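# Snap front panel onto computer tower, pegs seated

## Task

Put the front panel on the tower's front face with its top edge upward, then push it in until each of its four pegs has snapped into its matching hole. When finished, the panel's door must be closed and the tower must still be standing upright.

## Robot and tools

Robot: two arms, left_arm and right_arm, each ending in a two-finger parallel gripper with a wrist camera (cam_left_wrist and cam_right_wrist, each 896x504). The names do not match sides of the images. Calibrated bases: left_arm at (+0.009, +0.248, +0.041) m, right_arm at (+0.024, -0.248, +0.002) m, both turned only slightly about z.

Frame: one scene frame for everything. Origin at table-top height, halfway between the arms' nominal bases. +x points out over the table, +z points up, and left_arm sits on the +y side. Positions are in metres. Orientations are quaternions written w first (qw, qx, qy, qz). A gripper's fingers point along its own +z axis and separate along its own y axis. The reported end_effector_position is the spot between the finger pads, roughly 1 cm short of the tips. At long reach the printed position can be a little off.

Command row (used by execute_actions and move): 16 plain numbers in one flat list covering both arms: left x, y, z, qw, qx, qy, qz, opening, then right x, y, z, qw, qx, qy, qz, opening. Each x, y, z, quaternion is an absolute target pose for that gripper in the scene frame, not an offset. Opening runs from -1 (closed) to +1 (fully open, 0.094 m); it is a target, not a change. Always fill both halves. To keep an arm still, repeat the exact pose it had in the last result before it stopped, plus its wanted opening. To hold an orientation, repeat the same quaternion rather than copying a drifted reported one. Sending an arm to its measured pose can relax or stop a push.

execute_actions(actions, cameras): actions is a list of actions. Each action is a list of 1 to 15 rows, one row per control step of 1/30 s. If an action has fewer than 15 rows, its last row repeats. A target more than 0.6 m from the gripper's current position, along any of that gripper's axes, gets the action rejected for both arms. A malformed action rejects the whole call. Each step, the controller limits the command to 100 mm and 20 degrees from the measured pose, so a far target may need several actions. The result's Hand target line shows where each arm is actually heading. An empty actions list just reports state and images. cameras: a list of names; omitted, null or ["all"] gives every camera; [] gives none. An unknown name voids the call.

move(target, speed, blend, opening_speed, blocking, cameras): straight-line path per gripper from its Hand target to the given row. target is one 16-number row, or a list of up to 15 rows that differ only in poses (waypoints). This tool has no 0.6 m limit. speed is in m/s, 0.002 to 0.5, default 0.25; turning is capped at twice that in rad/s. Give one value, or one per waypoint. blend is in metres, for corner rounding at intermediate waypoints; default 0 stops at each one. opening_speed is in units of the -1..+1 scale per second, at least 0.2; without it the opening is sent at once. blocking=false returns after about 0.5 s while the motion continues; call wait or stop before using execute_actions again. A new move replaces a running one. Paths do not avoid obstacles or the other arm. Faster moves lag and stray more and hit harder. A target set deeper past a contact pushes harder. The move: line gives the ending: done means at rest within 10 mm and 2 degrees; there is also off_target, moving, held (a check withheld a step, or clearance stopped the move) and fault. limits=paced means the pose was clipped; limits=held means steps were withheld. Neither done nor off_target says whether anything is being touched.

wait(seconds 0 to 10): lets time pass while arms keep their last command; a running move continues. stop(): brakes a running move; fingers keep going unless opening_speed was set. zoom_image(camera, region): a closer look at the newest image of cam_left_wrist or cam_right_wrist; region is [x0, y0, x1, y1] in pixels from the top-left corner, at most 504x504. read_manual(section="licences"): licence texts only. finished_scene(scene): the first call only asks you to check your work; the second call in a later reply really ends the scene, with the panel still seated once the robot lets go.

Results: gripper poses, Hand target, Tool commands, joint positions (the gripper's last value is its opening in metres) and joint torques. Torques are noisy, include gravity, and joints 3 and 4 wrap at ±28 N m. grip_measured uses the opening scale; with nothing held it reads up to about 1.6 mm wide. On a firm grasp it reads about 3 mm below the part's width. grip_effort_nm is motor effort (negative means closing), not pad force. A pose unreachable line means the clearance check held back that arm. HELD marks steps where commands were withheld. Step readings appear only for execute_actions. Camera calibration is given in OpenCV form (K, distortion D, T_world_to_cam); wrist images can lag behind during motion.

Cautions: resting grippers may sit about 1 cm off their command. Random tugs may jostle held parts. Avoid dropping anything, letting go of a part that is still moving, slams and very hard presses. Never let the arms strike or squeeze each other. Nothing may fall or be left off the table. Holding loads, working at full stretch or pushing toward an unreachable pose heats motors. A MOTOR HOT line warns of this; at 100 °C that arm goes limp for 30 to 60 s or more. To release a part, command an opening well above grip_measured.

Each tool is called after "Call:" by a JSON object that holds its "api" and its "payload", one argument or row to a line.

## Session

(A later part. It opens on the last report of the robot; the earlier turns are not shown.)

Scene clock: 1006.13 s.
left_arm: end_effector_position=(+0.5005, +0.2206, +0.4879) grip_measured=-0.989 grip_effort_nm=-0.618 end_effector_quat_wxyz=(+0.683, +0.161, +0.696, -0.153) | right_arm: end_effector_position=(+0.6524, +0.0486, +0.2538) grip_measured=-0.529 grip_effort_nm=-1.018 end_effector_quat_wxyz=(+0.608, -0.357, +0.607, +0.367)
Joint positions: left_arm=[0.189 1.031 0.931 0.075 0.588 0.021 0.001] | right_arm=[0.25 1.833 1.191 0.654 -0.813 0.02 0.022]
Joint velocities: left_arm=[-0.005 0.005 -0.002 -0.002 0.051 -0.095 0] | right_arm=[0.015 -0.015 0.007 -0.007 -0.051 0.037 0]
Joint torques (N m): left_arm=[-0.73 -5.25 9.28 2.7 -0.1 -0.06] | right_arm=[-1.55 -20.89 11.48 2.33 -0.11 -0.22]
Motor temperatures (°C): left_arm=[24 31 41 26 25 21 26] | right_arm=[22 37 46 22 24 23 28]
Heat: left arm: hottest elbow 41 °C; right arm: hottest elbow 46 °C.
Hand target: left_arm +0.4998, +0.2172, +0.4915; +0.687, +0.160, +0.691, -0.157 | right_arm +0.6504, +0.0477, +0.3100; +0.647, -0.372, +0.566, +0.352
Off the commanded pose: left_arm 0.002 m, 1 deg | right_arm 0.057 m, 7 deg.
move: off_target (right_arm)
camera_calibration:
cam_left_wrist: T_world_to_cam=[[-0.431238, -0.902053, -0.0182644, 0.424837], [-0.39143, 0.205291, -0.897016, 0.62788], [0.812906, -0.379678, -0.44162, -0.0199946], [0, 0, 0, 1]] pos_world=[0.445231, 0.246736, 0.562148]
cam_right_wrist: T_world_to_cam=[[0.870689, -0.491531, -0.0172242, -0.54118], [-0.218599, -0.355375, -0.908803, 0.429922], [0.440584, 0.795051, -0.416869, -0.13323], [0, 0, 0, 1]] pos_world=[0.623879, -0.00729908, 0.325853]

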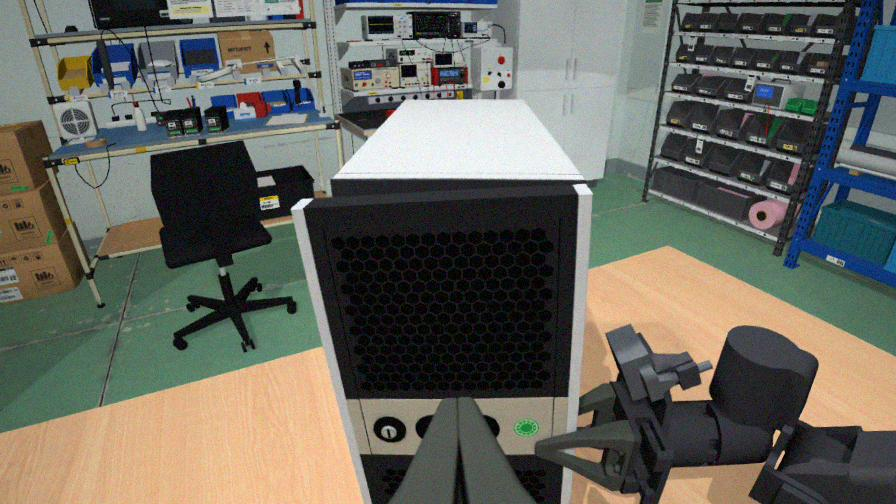

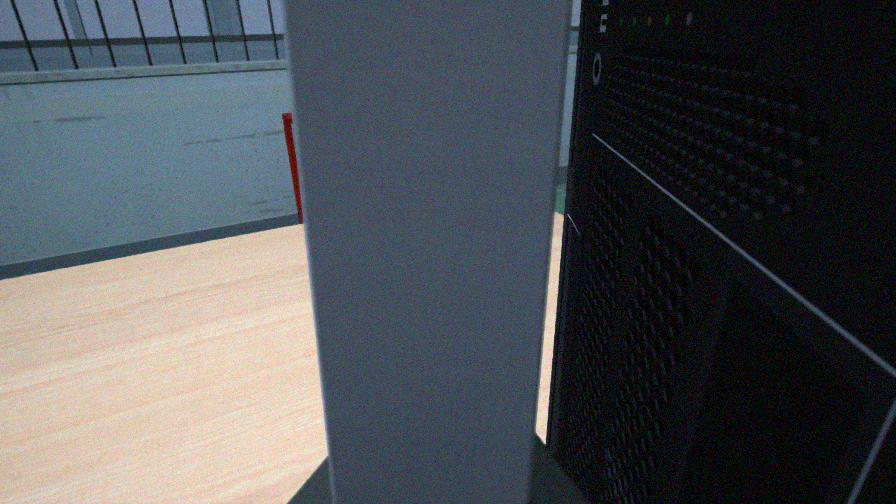

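Call:
{"api": "move", "payload": {
  "target": [0.50,0.22,0.49,0.689,0.159,0.689,-0.159,-1,0.653,0.050,0.285,0.6582,-0.3650,0.5535,0.3573,-0.95],
  "speed": 0.03
}}

Call:
{"api": "zoom_image", "payload": {
  "camera": "cam_left_wrist",
  "region": [250, 100, 650, 325]
}}

Call:
{"api": "move", "payload": {
  "target": [0.65,0.2,0.65,0.42,0.077,0.885,-0.183,-1,0.653,0.050,0.285,0.6582,-0.3650,0.5535,0.3573,-0.95]
}}

Call:
{"api": "zoom_image", "payload": {
  "camera": "cam_left_wrist",
  "region": [250, 180, 650, 405]
}}

Call:
{"api": "move", "payload": {
  "target": [0.69,0.38,0.54,0.57,0.39,0.57,-0.44,-1,0.653,0.050,0.285,0.6582,-0.3650,0.5535,0.3573,-0.95]
}}

Call:
{"api": "zoom_image", "payload": {
  "camera": "cam_left_wrist",
  "region": [300, 150, 700, 375]
}}

Scene clock: 1019.17 s.
left_arm: end_effector_position=(+0.5000, +0.2199, +0.4880) grip_measured=-0.989 grip_effort_nm=-0.628 end_effector_quat_wxyz=(+0.686, +0.161, +0.692, -0.156) | right_arm: end_effector_position=(+0.6535, +0.0489, +0.2563) grip_measured=-0.529 grip_effort_nm=-1.018 end_effector_quat_wxyz=(+0.637, -0.362, +0.577, +0.361)
Joint positions: left_arm=[0.189 1.031 0.925 0.093 0.592 0.012 0.001] | right_arm=[0.25 1.863 1.186 0.782 -0.813 0.032 0.022]
Joint velocities: left_arm=[-0.015 -0.015 -0.007 -0.007 -0.022 -0.095 0] | right_arm=[-0.005 -0.005 -0.012 0.007 0.007 0.022 0.001]
Joint torques (N m): left_arm=[-0.21 -5.25 9.28 2.61 0.12 -0.1] | right_arm=[-0.85 -18.08 9.77 2.69 0.25 0.1]
Motor temperatures (°C): left_arm=[24 30 41 26 25 21 26] | right_arm=[22 38 46 22 24 23 28]
Heat: left arm: hottest elbow 41 °C; right arm: hottest elbow 46 °C.
Hand target: left_arm +0.5000, +0.2200, +0.4900; +0.689, +0.159, +0.689, -0.159 | right_arm +0.6528, +0.0499, +0.2851; +0.658, -0.364, +0.553, +0.358
Off the commanded pose: left_arm 0.002 m, 1 deg | right_arm 0.029 m, 4 deg.
move: off_target (right_arm)
camera_calibration:
cam_left_wrist: T_world_to_cam=[[-0.434763, -0.900396, -0.0163658, 0.424476], [-0.383345, 0.201484, -0.901361, 0.626829], [0.814879, -0.385604, -0.43276, -0.0237922], [0, 0, 0, 1]] pos_world=[0.444226, 0.246727, 0.561649]
cam_right_wrist: T_world_to_cam=[[0.870141, -0.491393, 0.0372428, -0.555548], [-0.145053, -0.327613, -0.933611, 0.389469], [0.470971, 0.806971, -0.356348, -0.168851], [0, 0, 0, 1]] pos_world=[0.619423, -0.00913991, 0.324133]

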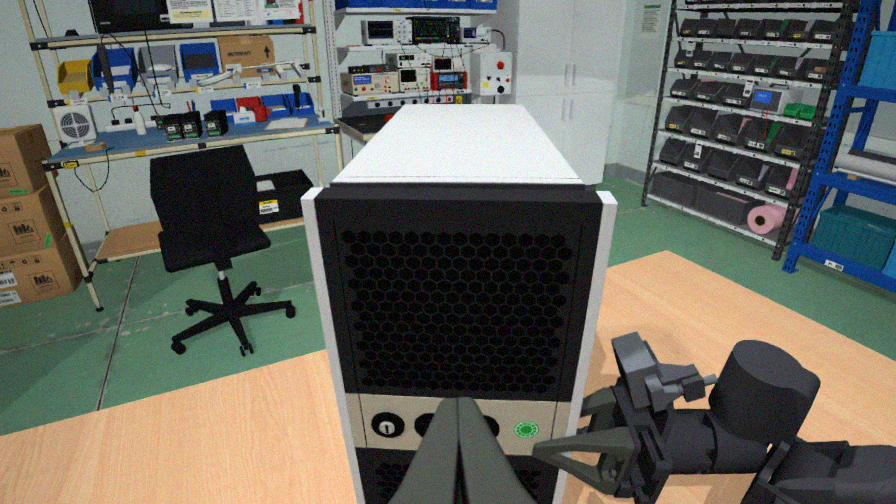

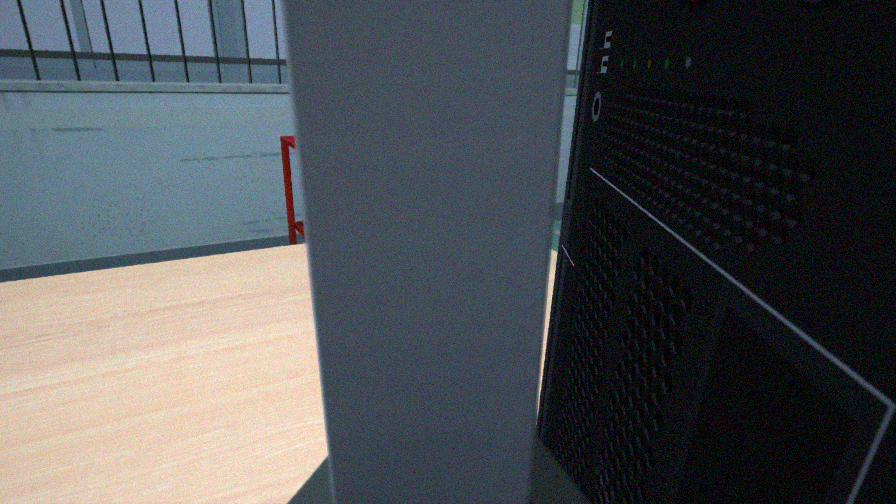

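Scaled by 1.260 from the camera's 896x504 image, which has a finer 1280x720 frame.

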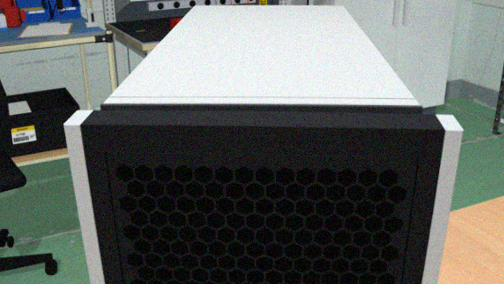

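Scene clock: 1022.20 s.
left_arm: end_effector_position=(+0.6487, +0.2051, +0.6516) grip_measured=-0.989 grip_effort_nm=-0.618 end_effector_quat_wxyz=(+0.420, +0.073, +0.885, -0.186) | right_arm: end_effector_position=(+0.6535, +0.0489, +0.2563) grip_measured=-0.529 grip_effort_nm=-1.013 end_effector_quat_wxyz=(+0.637, -0.362, +0.577, +0.361)
Joint positions: left_arm=[0.097 1.929 2.815 -1.578 0.437 0.003 0.001] | right_arm=[0.25 1.863 1.186 0.782 -0.813 0.032 0.022]
Joint velocities: left_arm=[-0.005 0.005 0.002 -0.007 -0.007 -0.007 0] | right_arm=[-0.005 -0.005 0.017 0.012 -0.037 -0.051 0]
Joint torques (N m): left_arm=[-0.44 -12.63 8.91 1.66 0.14 0.15] | right_arm=[-1.32 -18.37 9.63 2.65 0.24 0.1]
Motor temperatures (°C): left_arm=[24 30 41 26 25 21 26] | right_arm=[22 38 46 22 24 23 28]
Heat: left arm: hottest elbow 41 °C; right arm: hottest elbow 46 °C.
Hand target: left_arm +0.6542, +0.2017, +0.6494; +0.422, +0.081, +0.884, -0.183 | right_arm +0.6526, +0.0499, +0.2848; +0.658, -0.365, +0.553, +0.358
Off the commanded pose: left_arm 0.005 m, 1 deg | right_arm 0.029 m, 4 deg.
move: off_target (right_arm)
camera_calibration:
cam_left_wrist: T_world_to_cam=[[-0.29021, -0.921647, 0.257573, 0.210527], [-0.877333, 0.148749, -0.456247, 0.875575], [0.382185, -0.358385, -0.85176, 0.468177], [0, 0, 0, 1]] pos_world=[0.650338, 0.231578, 0.744027]
cam_right_wrist: T_world_to_cam=[[0.870141, -0.491393, 0.0372428, -0.555548], [-0.145053, -0.327613, -0.933611, 0.389469], [0.470971, 0.806971, -0.356348, -0.168851], [0, 0, 0, 1]] pos_world=[0.619423, -0.00913991, 0.324133]

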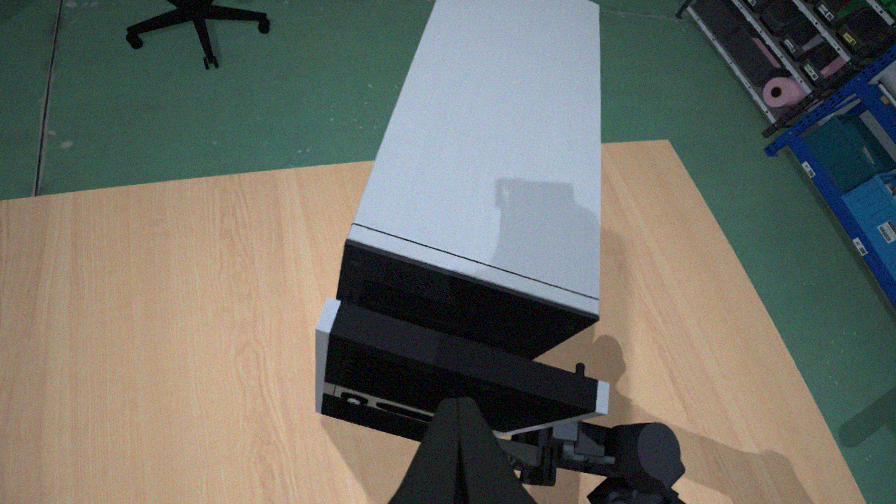

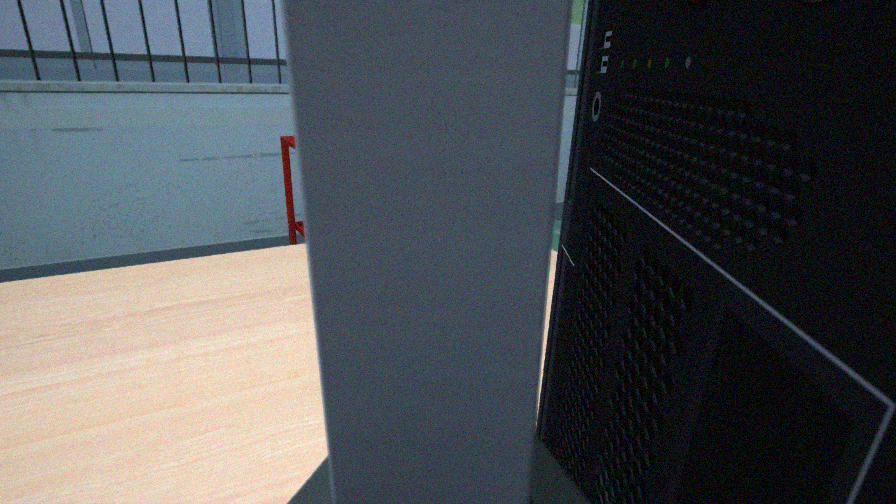

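Scaled by 1.260 from the camera's 896x504 image, which has a finer 1280x720 frame.

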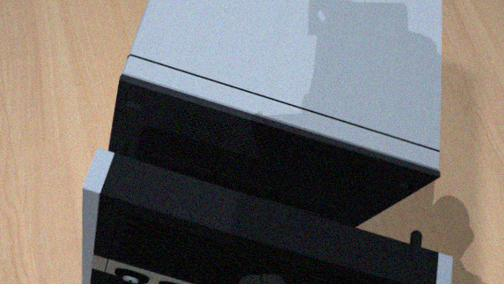

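Scene clock: 1025.17 s.
left_arm: end_effector_position=(+0.6789, +0.3757, +0.5444) grip_measured=-0.989 grip_effort_nm=-0.618 end_effector_quat_wxyz=(+0.583, +0.354, +0.614, -0.396) | right_arm: end_effector_position=(+0.6535, +0.0489, +0.2563) grip_measured=-0.529 grip_effort_nm=-1.018 end_effector_quat_wxyz=(+0.637, -0.362, +0.577, +0.361)
Joint positions: left_arm=[0.493 1.945 2.172 -0.794 1.561 0.492 0.001] | right_arm=[0.25 1.863 1.186 0.782 -0.813 0.032 0.022]
Joint velocities: left_arm=[-0.005 -0.015 -0.007 -0.012 -0.022 -0.007 -0.001] | right_arm=[0.005 0.005 -0.012 0.007 -0.066 -0.037 0]
Joint torques (N m): left_arm=[0.44 -16.21 9.77 2 0.52 0.09] | right_arm=[-1.08 -18.67 9.73 2.61 0.2 0.03]
Motor temperatures (°C): left_arm=[24 30 41 26 25 21 26] | right_arm=[22 39 46 22 24 23 28]
Heat: left arm: hottest elbow 41 °C; right arm: hottest elbow 46 °C.
Hand target: left_arm +0.6852, +0.3807, +0.5383; +0.587, +0.358, +0.611, -0.392 | right_arm +0.6526, +0.0499, +0.2848; +0.658, -0.365, +0.553, +0.358
Off the commanded pose: left_arm 0.013 m, 8 deg | right_arm 0.029 m, 4 deg.
joint sent to its limit (left arm) — joint 5 (wrist yaw), upper limit. The joint targets are off in position and orientation.
move: off_target (left_arm, right_arm)
camera_calibration:
cam_left_wrist: T_world_to_cam=[[-0.896753, -0.437999, 0.0631635, 0.740069], [-0.239166, 0.359598, -0.901936, 0.557885], [0.372334, -0.823921, -0.427225, 0.377025], [0, 0, 0, 1]] pos_world=[0.656707, 0.434175, 0.617506]
cam_right_wrist: T_world_to_cam=[[0.870141, -0.491393, 0.0372428, -0.555548], [-0.145053, -0.327613, -0.933611, 0.389469], [0.470971, 0.806971, -0.356348, -0.168851], [0, 0, 0, 1]] pos_world=[0.619423, -0.00913991, 0.324133]

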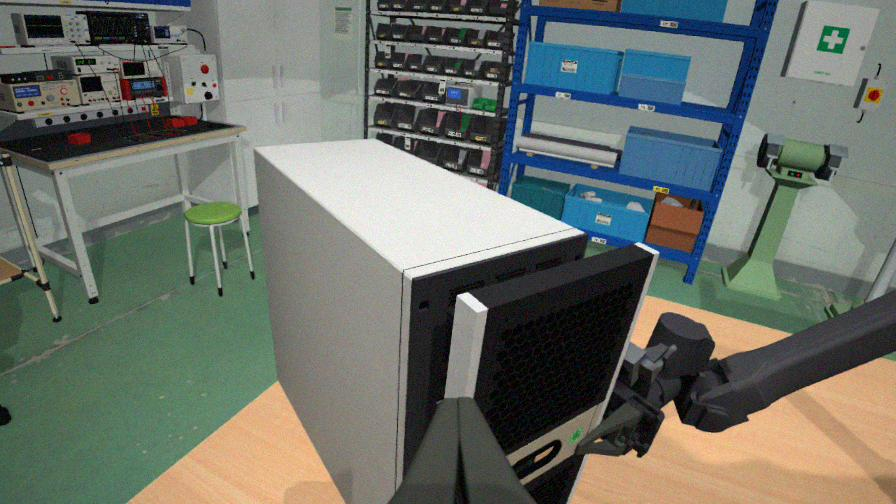

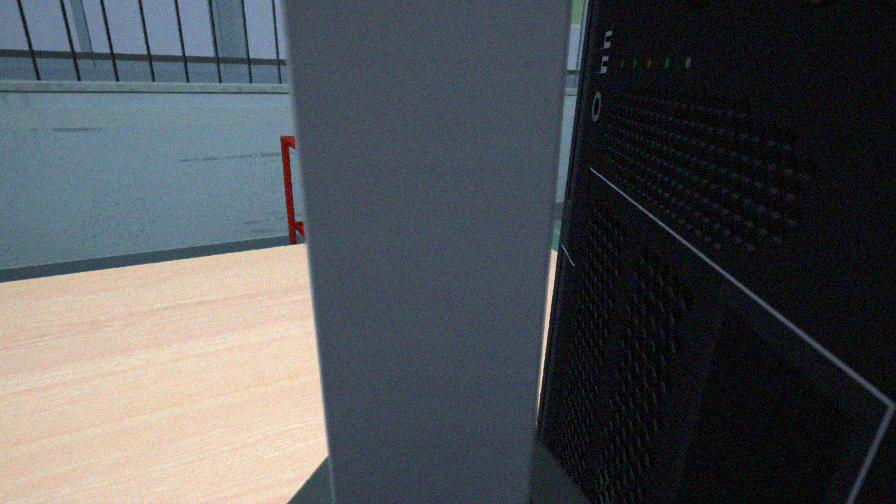

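Scaled by 1.260 from the camera's 896x504 image, which has a finer 1280x720 frame.

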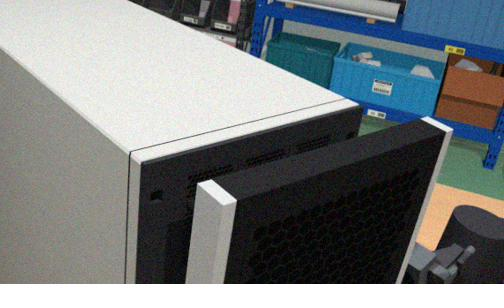

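Call:
{"api": "move", "payload": {
  "target": [0.69,0.38,0.54,0.57,0.39,0.57,-0.44,-1,0.655,0.051,0.276,0.6531,-0.3685,0.5590,0.3547,-0.95],
  "speed": 0.03
}}

Call:
{"api": "zoom_image", "payload": {
  "camera": "cam_left_wrist",
  "region": [300, 150, 700, 375]
}}

Call:
{"api": "move", "payload": {
  "target": [0.50,0.22,0.49,0.689,0.159,0.689,-0.159,-1,0.655,0.051,0.276,0.6531,-0.3685,0.5590,0.3547,-0.95]
}}

Call:
{"api": "zoom_image", "payload": {
  "camera": "cam_left_wrist",
  "region": [250, 100, 650, 325]
}}

Scene clock: 1046.50 s.
left_arm: end_effector_position=(+0.6804, +0.3764, +0.5428) grip_measured=-0.989 grip_effort_nm=-0.623 end_effector_quat_wxyz=(+0.585, +0.355, +0.613, -0.395) | right_arm: end_effector_position=(+0.6540, +0.0490, +0.2530) grip_measured=-0.529 grip_effort_nm=-1.023 end_effector_quat_wxyz=(+0.635, -0.362, +0.579, +0.362)
Joint positions: left_arm=[0.493 1.949 2.172 -0.784 1.561 0.492 0.001] | right_arm=[0.25 1.868 1.186 0.782 -0.813 0.032 0.022]
Joint velocities: left_arm=[0.005 0.005 -0.017 0.002 0.051 -0.081 0.001] | right_arm=[0.005 -0.005 0.002 -0.017 -0.022 0.007 0]
Joint torques (N m): left_arm=[0.15 -15.85 11.21 1.99 0.54 -0.04] | right_arm=[-1.26 -17.85 9.98 1.92 0.17 -0.09]
Motor temperatures (°C): left_arm=[24 31 40 26 25 21 26] | right_arm=[22 40 46 23 24 23 28]
Heat: left arm: hottest elbow 40 °C; right arm: hottest elbow 46 °C.
Hand target: left_arm +0.6895, +0.3796, +0.5394; +0.586, +0.359, +0.611, -0.393 | right_arm +0.6546, +0.0509, +0.2761; +0.653, -0.368, +0.559, +0.355
Off the commanded pose: left_arm 0.011 m, 8 deg | right_arm 0.023 m, 3 deg.
joint sent to its limit (left arm) — joint 5 (wrist yaw), upper limit. The joint targets are off in orientation, not in position.
move: off_target (left_arm, right_arm)
camera_calibration:
cam_left_wrist: T_world_to_cam=[[-0.897085, -0.438157, 0.0570713, 0.745422], [-0.234194, 0.361963, -0.902295, 0.552481], [0.374689, -0.822801, -0.427325, 0.374408], [0, 0, 0, 1]] pos_world=[0.657807, 0.434698, 0.615952]
cam_right_wrist: T_world_to_cam=[[0.870311, -0.491348, 0.0337025, -0.555077], [-0.149523, -0.328808, -0.932485, 0.389231], [0.469256, 0.806513, -0.359633, -0.16845], [0, 0, 0, 1]] pos_world=[0.620335, -0.0088963, 0.321079]

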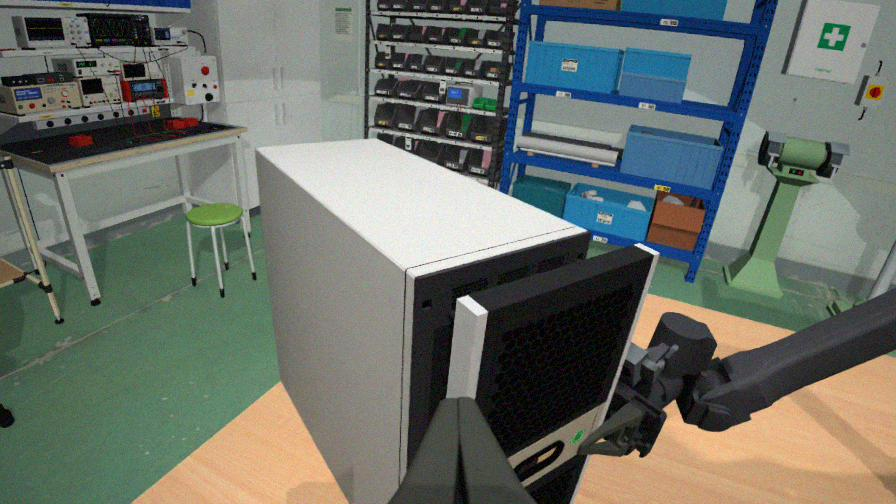

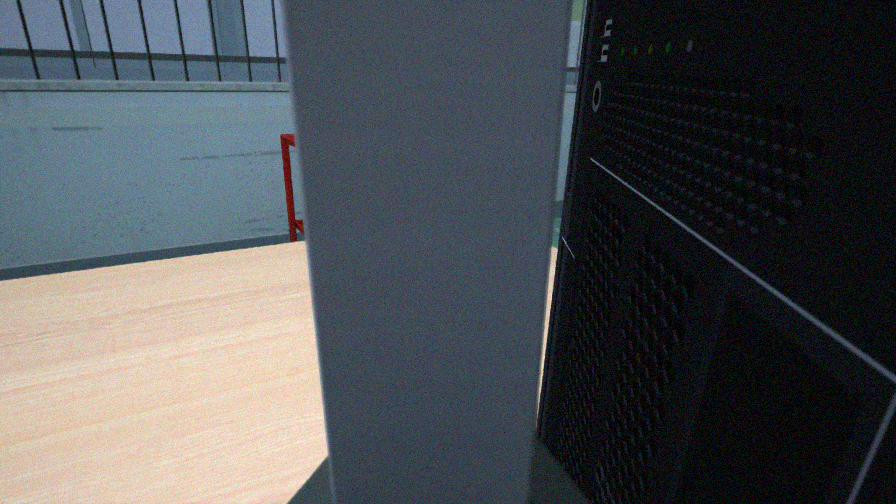

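Scaled by 1.260 from the camera's 896x504 image, which has a finer 1280x720 frame.

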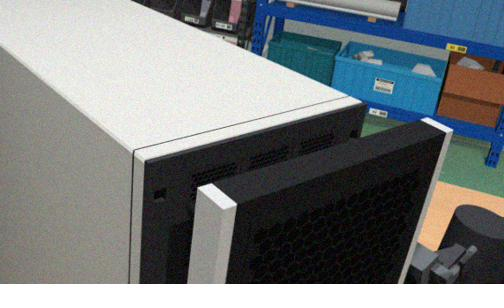

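Scene clock: 1048.80 s.
left_arm: end_effector_position=(+0.5006, +0.2206, +0.4875) grip_measured=-0.989 grip_effort_nm=-0.618 end_effector_quat_wxyz=(+0.683, +0.161, +0.696, -0.153) | right_arm: end_effector_position=(+0.6541, +0.0490, +0.2527) grip_measured=-0.529 grip_effort_nm=-1.018 end_effector_quat_wxyz=(+0.635, -0.361, +0.579, +0.362)
Joint positions: left_arm=[0.189 1.031 0.931 0.075 0.588 0.021 0.001] | right_arm=[0.25 1.868 1.186 0.782 -0.813 0.032 0.022]
Joint velocities: left_arm=[-0.005 0.005 0.002 0.007 -0.037 -0.037 0] | right_arm=[0.015 0.005 -0.017 -0.002 -0.022 0.066 0]
Joint torques (N m): left_arm=[-0.56 -5.71 9.32 2.59 -0.1 -0.09] | right_arm=[-1.08 -18.14 9.91 2.14 0.17 -0.13]
Motor temperatures (°C): left_arm=[24 31 40 26 25 21 26] | right_arm=[22 40 46 22 24 23 28]
Heat: left arm: hottest elbow 40 °C; right arm: hottest elbow 46 °C.
Hand target: left_arm +0.4998, +0.2172, +0.4913; +0.687, +0.161, +0.691, -0.157 | right_arm +0.6547, +0.0509, +0.2758; +0.653, -0.368, +0.559, +0.355
Off the commanded pose: left_arm 0.003 m, 1 deg | right_arm 0.023 m, 3 deg.
move: off_target (right_arm)
camera_calibration:
cam_left_wrist: T_world_to_cam=[[-0.431249, -0.902045, -0.0184349, 0.424976], [-0.39162, 0.205554, -0.896873, 0.627598], [0.812809, -0.379556, -0.441903, -0.0200564], [0, 0, 0, 1]] pos_world=[0.445352, 0.24673, 0.561847]
cam_right_wrist: T_world_to_cam=[[0.870324, -0.491344, 0.0334302, -0.55504], [-0.149867, -0.3289, -0.932397, 0.389213], [0.469123, 0.806477, -0.359886, -0.168419], [0, 0, 0, 1]] pos_world=[0.620404, -0.00887773, 0.320844]

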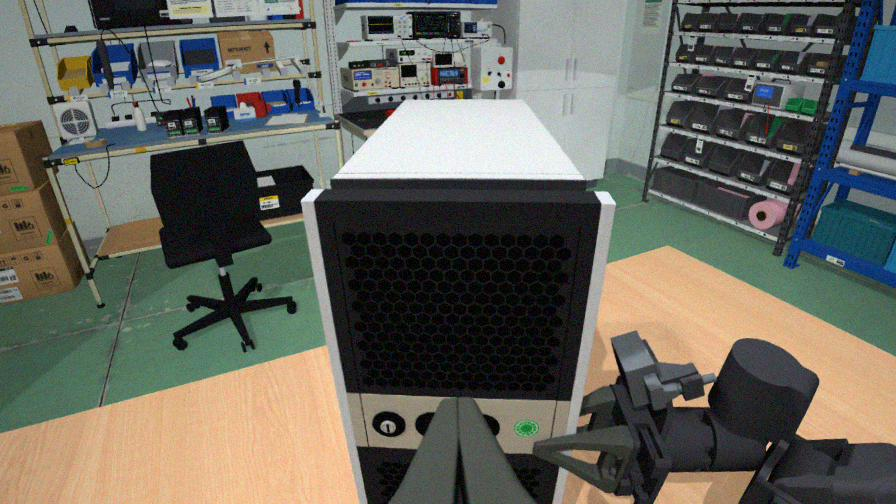

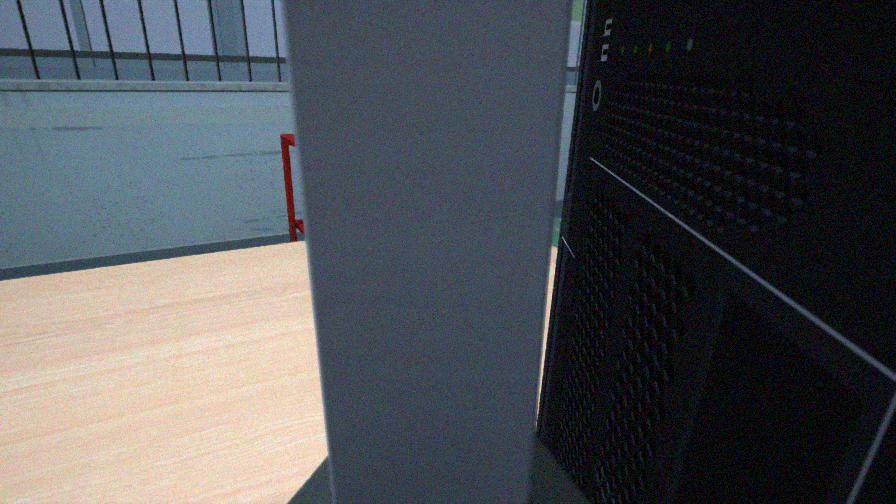

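Scaled by 1.260 from the camera's 896x504 image, which has a finer 1280x720 frame.

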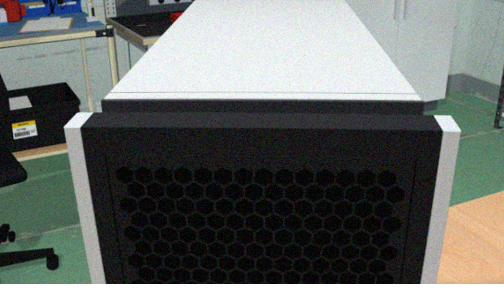

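Call:
{"api": "move", "payload": {
  "target": [0.50,0.22,0.49,0.689,0.159,0.689,-0.159,-1,0.658,0.055,0.268,0.6531,-0.3685,0.5590,0.3547,-0.95],
  "speed": 0.03
}}

Call:
{"api": "zoom_image", "payload": {
  "camera": "cam_left_wrist",
  "region": [250, 100, 650, 325]
}}

Call:
{"api": "move", "payload": {
  "target": [0.65,0.2,0.65,0.42,0.077,0.885,-0.183,-1,0.658,0.055,0.268,0.6531,-0.3685,0.5590,0.3547,-0.95]
}}

Call:
{"api": "zoom_image", "payload": {
  "camera": "cam_left_wrist",
  "region": [250, 180, 650, 405]
}}

Scene clock: 1061.63 s.
left_arm: end_effector_position=(+0.5001, +0.2199, +0.4878) grip_measured=-0.989 grip_effort_nm=-0.618 end_effector_quat_wxyz=(+0.686, +0.161, +0.692, -0.156) | right_arm: end_effector_position=(+0.6571, +0.0495, +0.2373) grip_measured=-0.529 grip_effort_nm=-1.018 end_effector_quat_wxyz=(+0.628, -0.358, +0.587, +0.363)
Joint positions: left_arm=[0.189 1.031 0.925 0.093 0.592 0.012 0.001] | right_arm=[0.25 1.891 1.186 0.782 -0.809 0.032 0.022]
Joint velocities: left_arm=[0.005 0.005 0.007 -0.012 -0.007 -0.022 -0.001] | right_arm=[-0.005 -0.005 0.007 -0.007 0.095 -0.007 0]
Joint torques (N m): left_arm=[0.44 -5.25 9.26 2.7 0.13 -0.11] | right_arm=[-1.03 -18.67 10.09 2.78 0.23 -0.09]
Motor temperatures (°C): left_arm=[24 30 40 26 25 21 26] | right_arm=[22 41 46 22 24 23 28]
Heat: left arm: hottest elbow 40 °C; right arm: hottest elbow 46 °C.
Hand target: left_arm +0.5000, +0.2200, +0.4900; +0.689, +0.159, +0.689, -0.159 | right_arm +0.6572, +0.0547, +0.2680; +0.653, -0.368, +0.559, +0.355
Off the commanded pose: left_arm 0.002 m, 1 deg | right_arm 0.031 m, 5 deg.
move: off_target (right_arm)
camera_calibration:
cam_left_wrist: T_world_to_cam=[[-0.434769, -0.900397, -0.0161537, 0.42444], [-0.383685, 0.201436, -0.901226, 0.626828], [0.814716, -0.385627, -0.433047, -0.0237321], [0, 0, 0, 1]] pos_world=[0.444373, 0.246747, 0.561493]
cam_right_wrist: T_world_to_cam=[[0.869391, -0.493845, 0.0166442, -0.5522], [-0.171839, -0.333753, -0.926866, 0.388763], [0.463283, 0.802948, -0.375024, -0.168122], [0, 0, 0, 1]] pos_world=[0.62477, -0.00795719, 0.306472]

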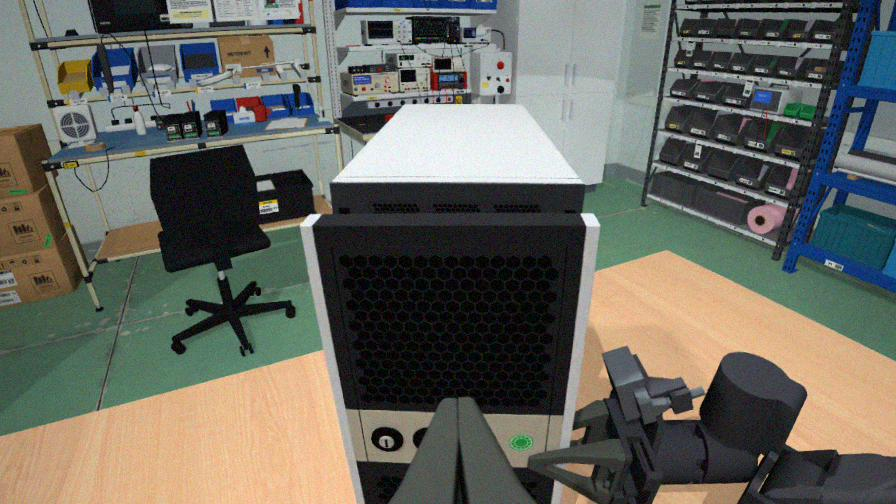

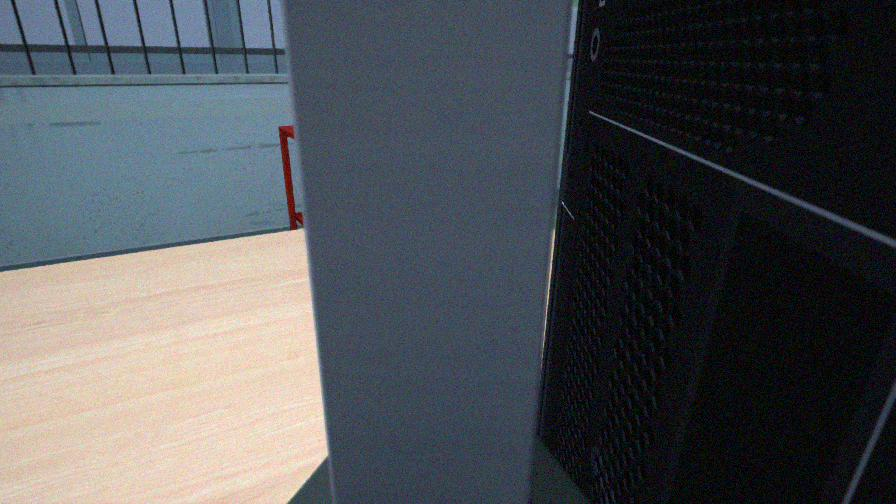

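Scaled by 1.260 from the camera's 896x504 image, which has a finer 1280x720 frame.

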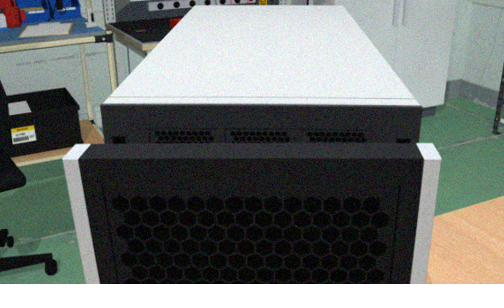

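Scene clock: 1064.67 s.
left_arm: end_effector_position=(+0.6488, +0.2049, +0.6518) grip_measured=-0.989 grip_effort_nm=-0.618 end_effector_quat_wxyz=(+0.421, +0.073, +0.885, -0.185) | right_arm: end_effector_position=(+0.6571, +0.0495, +0.2373) grip_measured=-0.529 grip_effort_nm=-1.009 end_effector_quat_wxyz=(+0.628, -0.358, +0.587, +0.363)
Joint positions: left_arm=[0.096 1.929 2.816 -1.578 0.436 0.003 0.001] | right_arm=[0.25 1.891 1.186 0.782 -0.809 0.032 0.022]
Joint velocities: left_arm=[0.005 0.015 -0.007 -0.002 0.007 -0.037 0] | right_arm=[-0.005 -0.015 0.002 -0.007 -0.022 0.066 0.001]
Joint torques (N m): left_arm=[-0.09 -12.75 8.85 1.63 0.12 0.16] | right_arm=[-0.91 -18.2 10.25 2.76 0.27 -0.12]
Motor temperatures (°C): left_arm=[24 30 40 26 25 21 26] | right_arm=[22 41 46 22 24 23 28]
Heat: left arm: hottest elbow 40 °C; right arm: hottest elbow 46 °C.
Hand target: left_arm +0.6543, +0.2015, +0.6496; +0.422, +0.081, +0.884, -0.183 | right_arm +0.6572, +0.0547, +0.2679; +0.653, -0.368, +0.559, +0.355
Off the commanded pose: left_arm 0.005 m, 1 deg | right_arm 0.031 m, 5 deg.
move: off_target (right_arm)
camera_calibration:
cam_left_wrist: T_world_to_cam=[[-0.290484, -0.921694, 0.257098, 0.210801], [-0.876977, 0.148953, -0.456864, 0.875868], [0.382793, -0.358181, -0.851573, 0.467751], [0, 0, 0, 1]] pos_world=[0.650298, 0.23137, 0.744279]
cam_right_wrist: T_world_to_cam=[[0.869391, -0.493845, 0.0166442, -0.5522], [-0.171839, -0.333753, -0.926866, 0.388763], [0.463283, 0.802948, -0.375024, -0.168122], [0, 0, 0, 1]] pos_world=[0.62477, -0.00795719, 0.306472]

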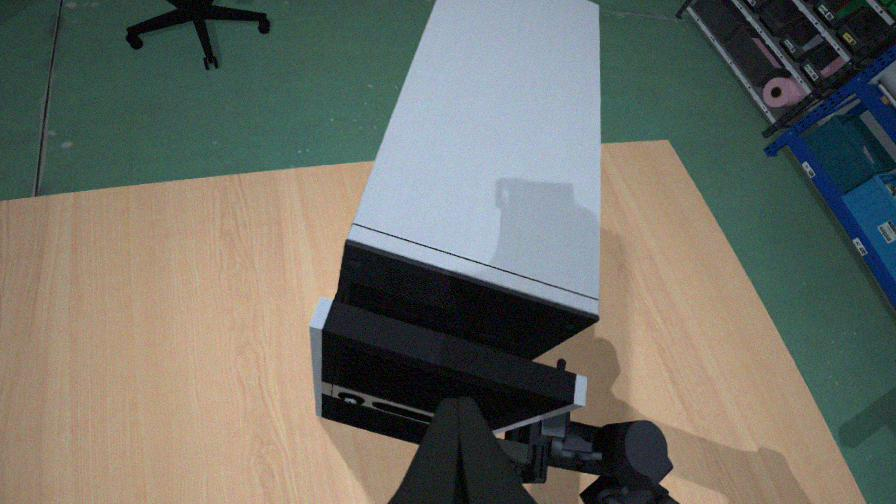

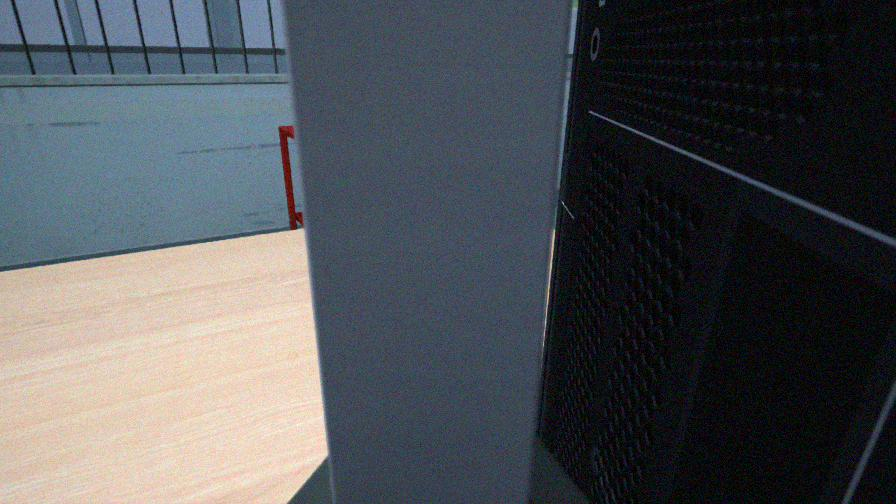

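Scaled by 1.260 from the camera's 896x504 image, which has a finer 1280x720 frame.

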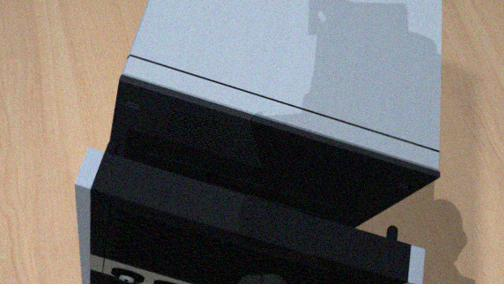

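Call:
{"api": "move", "payload": {
  "target": [0.50,0.22,0.49,0.689,0.159,0.689,-0.159,-1,0.658,0.055,0.280,0.6531,-0.3685,0.5590,0.3547,-0.95],
  "speed": [0.03],
  "cameras": []
}}

Call:
{"api": "move", "payload": {
  "target": [0.50,0.22,0.49,0.689,0.159,0.689,-0.159,-1,0.658,0.055,0.286,0.6531,-0.3685,0.5590,0.3547,-0.95],
  "speed": [0.03],
  "cameras": []
}}

Scene clock: 1081.20 s.
left_arm: end_effector_position=(+0.5183, +0.2133, +0.5016) grip_measured=-0.989 grip_effort_nm=-0.623 end_effector_quat_wxyz=(+0.652, +0.148, +0.725, -0.164) | right_arm: end_effector_position=(+0.6571, +0.0495, +0.2373) grip_measured=-0.529 grip_effort_nm=-1.018 end_effector_quat_wxyz=(+0.628, -0.358, +0.587, +0.363)
Joint positions: left_arm=[0.161 1.075 1.048 -0.085 0.556 0.014 0.001] | right_arm=[0.25 1.891 1.186 0.782 -0.809 0.032 0.022]
Joint velocities: left_arm=[-0.005 -0.005 -0.002 0.007 -0.051 -0.037 0.001] | right_arm=[0.005 -0.005 -0.007 -0.012 -0.007 -0.081 -0.001]
Joint torques (N m): left_arm=[0.73 -7.12 9.26 2.65 0.13 -0.03] | right_arm=[-0.67 -19.31 10.77 1.58 0.27 -0.13]
Motor temperatures (°C): left_arm=[24 30 40 26 25 21 26] | right_arm=[22 42 46 22 24 23 28]
Heat: left arm: hottest elbow 40 °C; right arm: hottest elbow 46 °C.
Hand target: left_arm +0.5149, +0.2164, +0.5093; +0.661, +0.146, +0.718, -0.162 | right_arm +0.6567, +0.0545, +0.2781; +0.653, -0.368, +0.559, +0.355
Off the commanded pose: left_arm 0.023 m, 6 deg | right_arm 0.043 m, 5 deg.
move: off_target (left_arm, right_arm; path cut at 10 s)
No camera images: "cameras" was empty.

Scene clock: 1083.13 s.
left_arm: end_effector_position=(+0.5029, +0.2168, +0.4829) grip_measured=-0.989 grip_effort_nm=-0.613 end_effector_quat_wxyz=(+0.682, +0.161, +0.696, -0.160) | right_arm: end_effector_position=(+0.6574, +0.0495, +0.2340) grip_measured=-0.529 grip_effort_nm=-1.018 end_effector_quat_wxyz=(+0.623, -0.357, +0.593, +0.365)
Joint positions: left_arm=[0.182 1.041 0.924 0.093 0.59 0.011 0.001] | right_arm=[0.25 1.891 1.186 0.765 -0.809 0.032 0.022]
Joint velocities: left_arm=[0.015 0.005 -0.007 -0.002 0.037 -0.022 0] | right_arm=[-0.015 -0.005 -0.007 0.012 -0.022 0.022 -0.001]
Joint torques (N m): left_arm=[0.67 -6.42 9.26 2.56 0.09 -0.08] | right_arm=[-0.97 -20.72 11.21 1.59 0.23 -0.1]
Motor temperatures (°C): left_arm=[24 30 40 26 25 21 26] | right_arm=[22 42 46 22 24 23 28]
Heat: left arm: hottest elbow 40 °C; right arm: hottest elbow 46 °C.
Hand target: left_arm +0.4995, +0.2197, +0.4903; +0.689, +0.158, +0.689, -0.159 | right_arm +0.6563, +0.0544, +0.2853; +0.653, -0.368, +0.559, +0.355
Off the commanded pose: left_arm 0.008 m, 1 deg | right_arm 0.052 m, 6 deg.
move: off_target (right_arm)
No camera images: "cameras" was empty.

Call:
{"api": "move", "payload": {
  "target": [0.50,0.22,0.49,0.689,0.159,0.689,-0.159,-1,0.658,0.055,0.298,0.6631,-0.3615,0.5480,0.3600,-0.95],
  "speed": [0.06],
  "cameras": []
}}

Call:
{"api": "wait", "payload": {
  "seconds": 1,
  "cameras": ["cam_left_wrist"]
}}

Call:
{"api": "zoom_image", "payload": {
  "camera": "cam_left_wrist",
  "region": [250, 100, 650, 325]
}}

Scene clock: 1092.13 s.
left_arm: end_effector_position=(+0.5028, +0.2170, +0.4827) grip_measured=-0.989 grip_effort_nm=-0.623 end_effector_quat_wxyz=(+0.682, +0.161, +0.696, -0.160) | right_arm: end_effector_position=(+0.6577, +0.0491, +0.2374) grip_measured=-0.529 grip_effort_nm=-1.013 end_effector_quat_wxyz=(+0.626, -0.353, +0.591, +0.367)
Joint positions: left_arm=[0.182 1.041 0.924 0.093 0.592 0.011 0.001] | right_arm=[0.25 1.891 1.186 0.782 -0.805 0.048 0.022]
Joint velocities: left_arm=[-0.005 -0.005 -0.002 -0.012 -0.066 -0.037 -0.001] | right_arm=[-0.015 -0.005 0.002 -0.017 -0.095 0.022 0]
Joint torques (N m): left_arm=[0.73 -6.07 9.31 2.65 0.1 -0.08] | right_arm=[-0.5 -20.25 11.64 2.84 0.23 0.13]
Motor temperatures (°C): left_arm=[24 30 41 26 25 21 26] | right_arm=[22 42 47 22 24 23 28]
Heat: left arm: hottest elbow 41 °C; right arm: hottest elbow 47 °C.
Hand target: left_arm +0.5001, +0.2200, +0.4899; +0.689, +0.159, +0.689, -0.159 | right_arm +0.6556, +0.0542, +0.2971; +0.663, -0.361, +0.548, +0.361
Off the commanded pose: left_arm 0.008 m, 1 deg | right_arm 0.061 m, 7 deg.
move: off_target (right_arm)
No camera images: "cameras" was empty.

Scene clock: 1093.13 s.
left_arm: end_effector_position=(+0.5028, +0.2170, +0.4827) grip_measured=-0.989 grip_effort_nm=-0.613 end_effector_quat_wxyz=(+0.682, +0.161, +0.696, -0.160) | right_arm: end_effector_position=(+0.6578, +0.0491, +0.2374) grip_measured=-0.529 grip_effort_nm=-1.009 end_effector_quat_wxyz=(+0.626, -0.352, +0.591, +0.367)
Joint positions: left_arm=[0.182 1.041 0.924 0.093 0.592 0.011 0.001] | right_arm=[0.25 1.891 1.186 0.782 -0.805 0.048 0.022]
Joint velocities: left_arm=[-0.005 0.005 -0.002 0.002 0.037 -0.037 0] | right_arm=[-0.015 -0.005 -0.007 -0.032 0.051 -0.037 0]
Joint torques (N m): left_arm=[0.67 -6.01 9.33 2.58 0.11 -0.06] | right_arm=[-0.67 -20.54 11.52 2.71 0.2 0.1]
Motor temperatures (°C): left_arm=[24 29 41 26 25 21 26] | right_arm=[22 42 47 22 24 23 28]
Heat: left arm: hottest elbow 41 °C; right arm: hottest elbow 47 °C.
Hand target: left_arm +0.5001, +0.2200, +0.4899; +0.689, +0.159, +0.689, -0.159 | right_arm +0.6557, +0.0541, +0.2971; +0.663, -0.361, +0.548, +0.361
Tool commands: left_gripper/opening=-1.0 right_gripper/opening=-0.95
Off the commanded pose: left_arm 0.008 m, 1 deg | right_arm 0.061 m, 7 deg.
wait: 1.00 s; at rest by 0.17 s
camera_calibration:
cam_left_wrist: T_world_to_cam=[[-0.44106, -0.897435, -0.00868805, 0.421769], [-0.392427, 0.201553, -0.897428, 0.626421], [0.807135, -0.392411, -0.441075, -0.020131], [0, 0, 0, 1]] pos_world=[0.448098, 0.244354, 0.556953]
Images, in order (width x height): cam_left_wrist 896x504.

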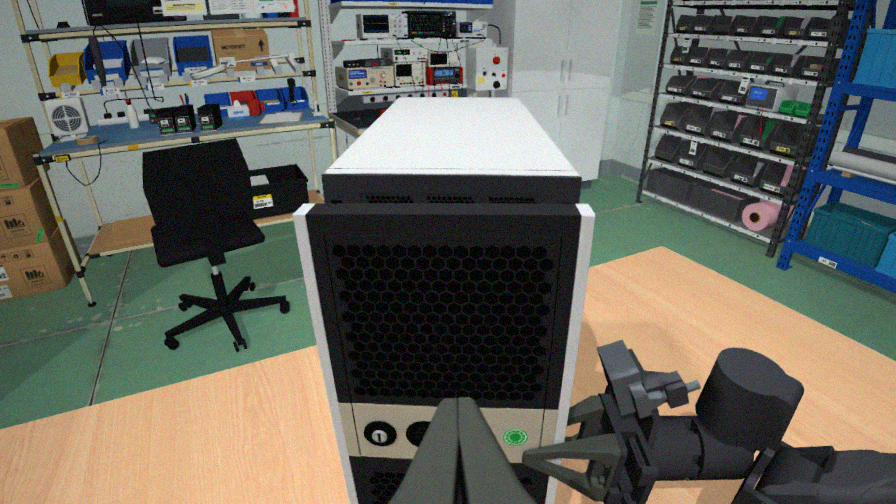

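Scaled by 1.260 from the camera's 896x504 image, which has a finer 1280x720 frame.

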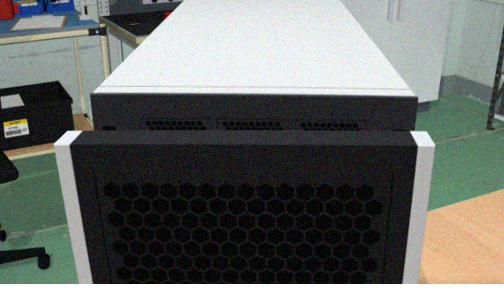

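Call:
{"api": "move", "payload": {
  "target": [0.50,0.22,0.49,0.689,0.159,0.689,-0.159,-1,0.658,0.056,0.309,0.6631,-0.3615,0.5480,0.3600,-0.95],
  "speed": [0.06],
  "cameras": ["cam_left_wrist"]
}}

Call:
{"api": "zoom_image", "payload": {
  "camera": "cam_left_wrist",
  "region": [250, 100, 650, 325]
}}

Scene clock: 1099.57 s.
left_arm: end_effector_position=(+0.5028, +0.2170, +0.4827) grip_measured=-0.989 grip_effort_nm=-0.623 end_effector_quat_wxyz=(+0.682, +0.161, +0.696, -0.160) | right_arm: end_effector_position=(+0.6563, +0.0485, +0.2475) grip_measured=-0.529 grip_effort_nm=-1.018 end_effector_quat_wxyz=(+0.632, -0.353, +0.586, +0.365)
Joint positions: left_arm=[0.182 1.041 0.924 0.093 0.592 0.011 0.001] | right_arm=[0.25 1.876 1.186 0.784 -0.804 0.049 0.022]
Joint velocities: left_arm=[0.015 -0.005 -0.002 0.002 0.11 -0.066 0.001] | right_arm=[-0.024 0.005 -0.007 -0.027 -0.022 -0.037 -0.001]
Joint torques (N m): left_arm=[0.62 -6.12 9.37 2.59 0.12 -0.09] | right_arm=[-1.03 -20.84 12.56 1.58 0.23 0.05]
Motor temperatures (°C): left_arm=[24 29 41 26 25 21 26] | right_arm=[22 42 47 22 24 23 28]
Heat: left arm: hottest elbow 41 °C; right arm: hottest elbow 47 °C.
Hand target: left_arm +0.5001, +0.2199, +0.4900; +0.689, +0.159, +0.689, -0.159 | right_arm +0.6552, +0.0549, +0.3082; +0.663, -0.361, +0.547, +0.361
Off the commanded pose: left_arm 0.008 m, 1 deg | right_arm 0.062 m, 6 deg.
move: off_target (right_arm)
camera_calibration:
cam_left_wrist: T_world_to_cam=[[-0.44106, -0.897435, -0.00868805, 0.421769], [-0.392427, 0.201553, -0.897428, 0.626421], [0.807135, -0.392411, -0.441075, -0.020131], [0, 0, 0, 1]] pos_world=[0.448098, 0.244354, 0.556953]
Images, in order (width x height): cam_left_wrist 896x504.

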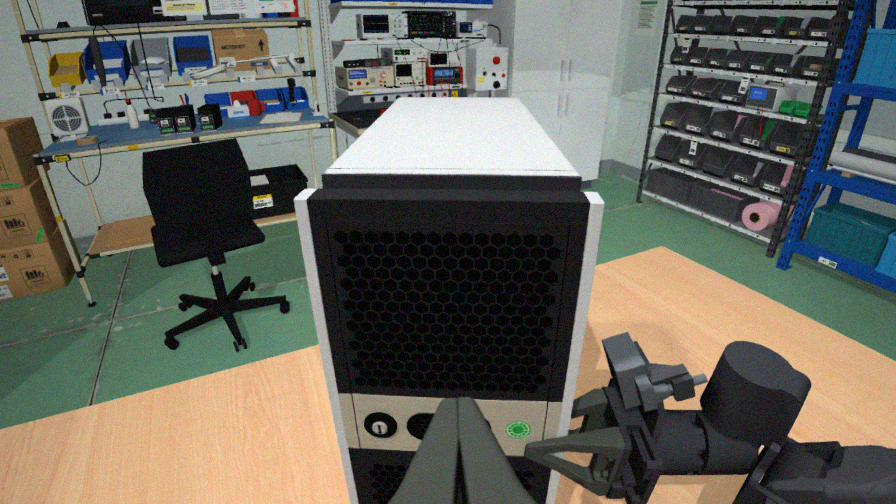

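Scaled by 1.260 from the camera's 896x504 image, which has a finer 1280x720 frame.

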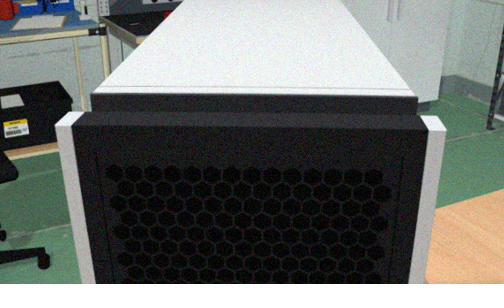

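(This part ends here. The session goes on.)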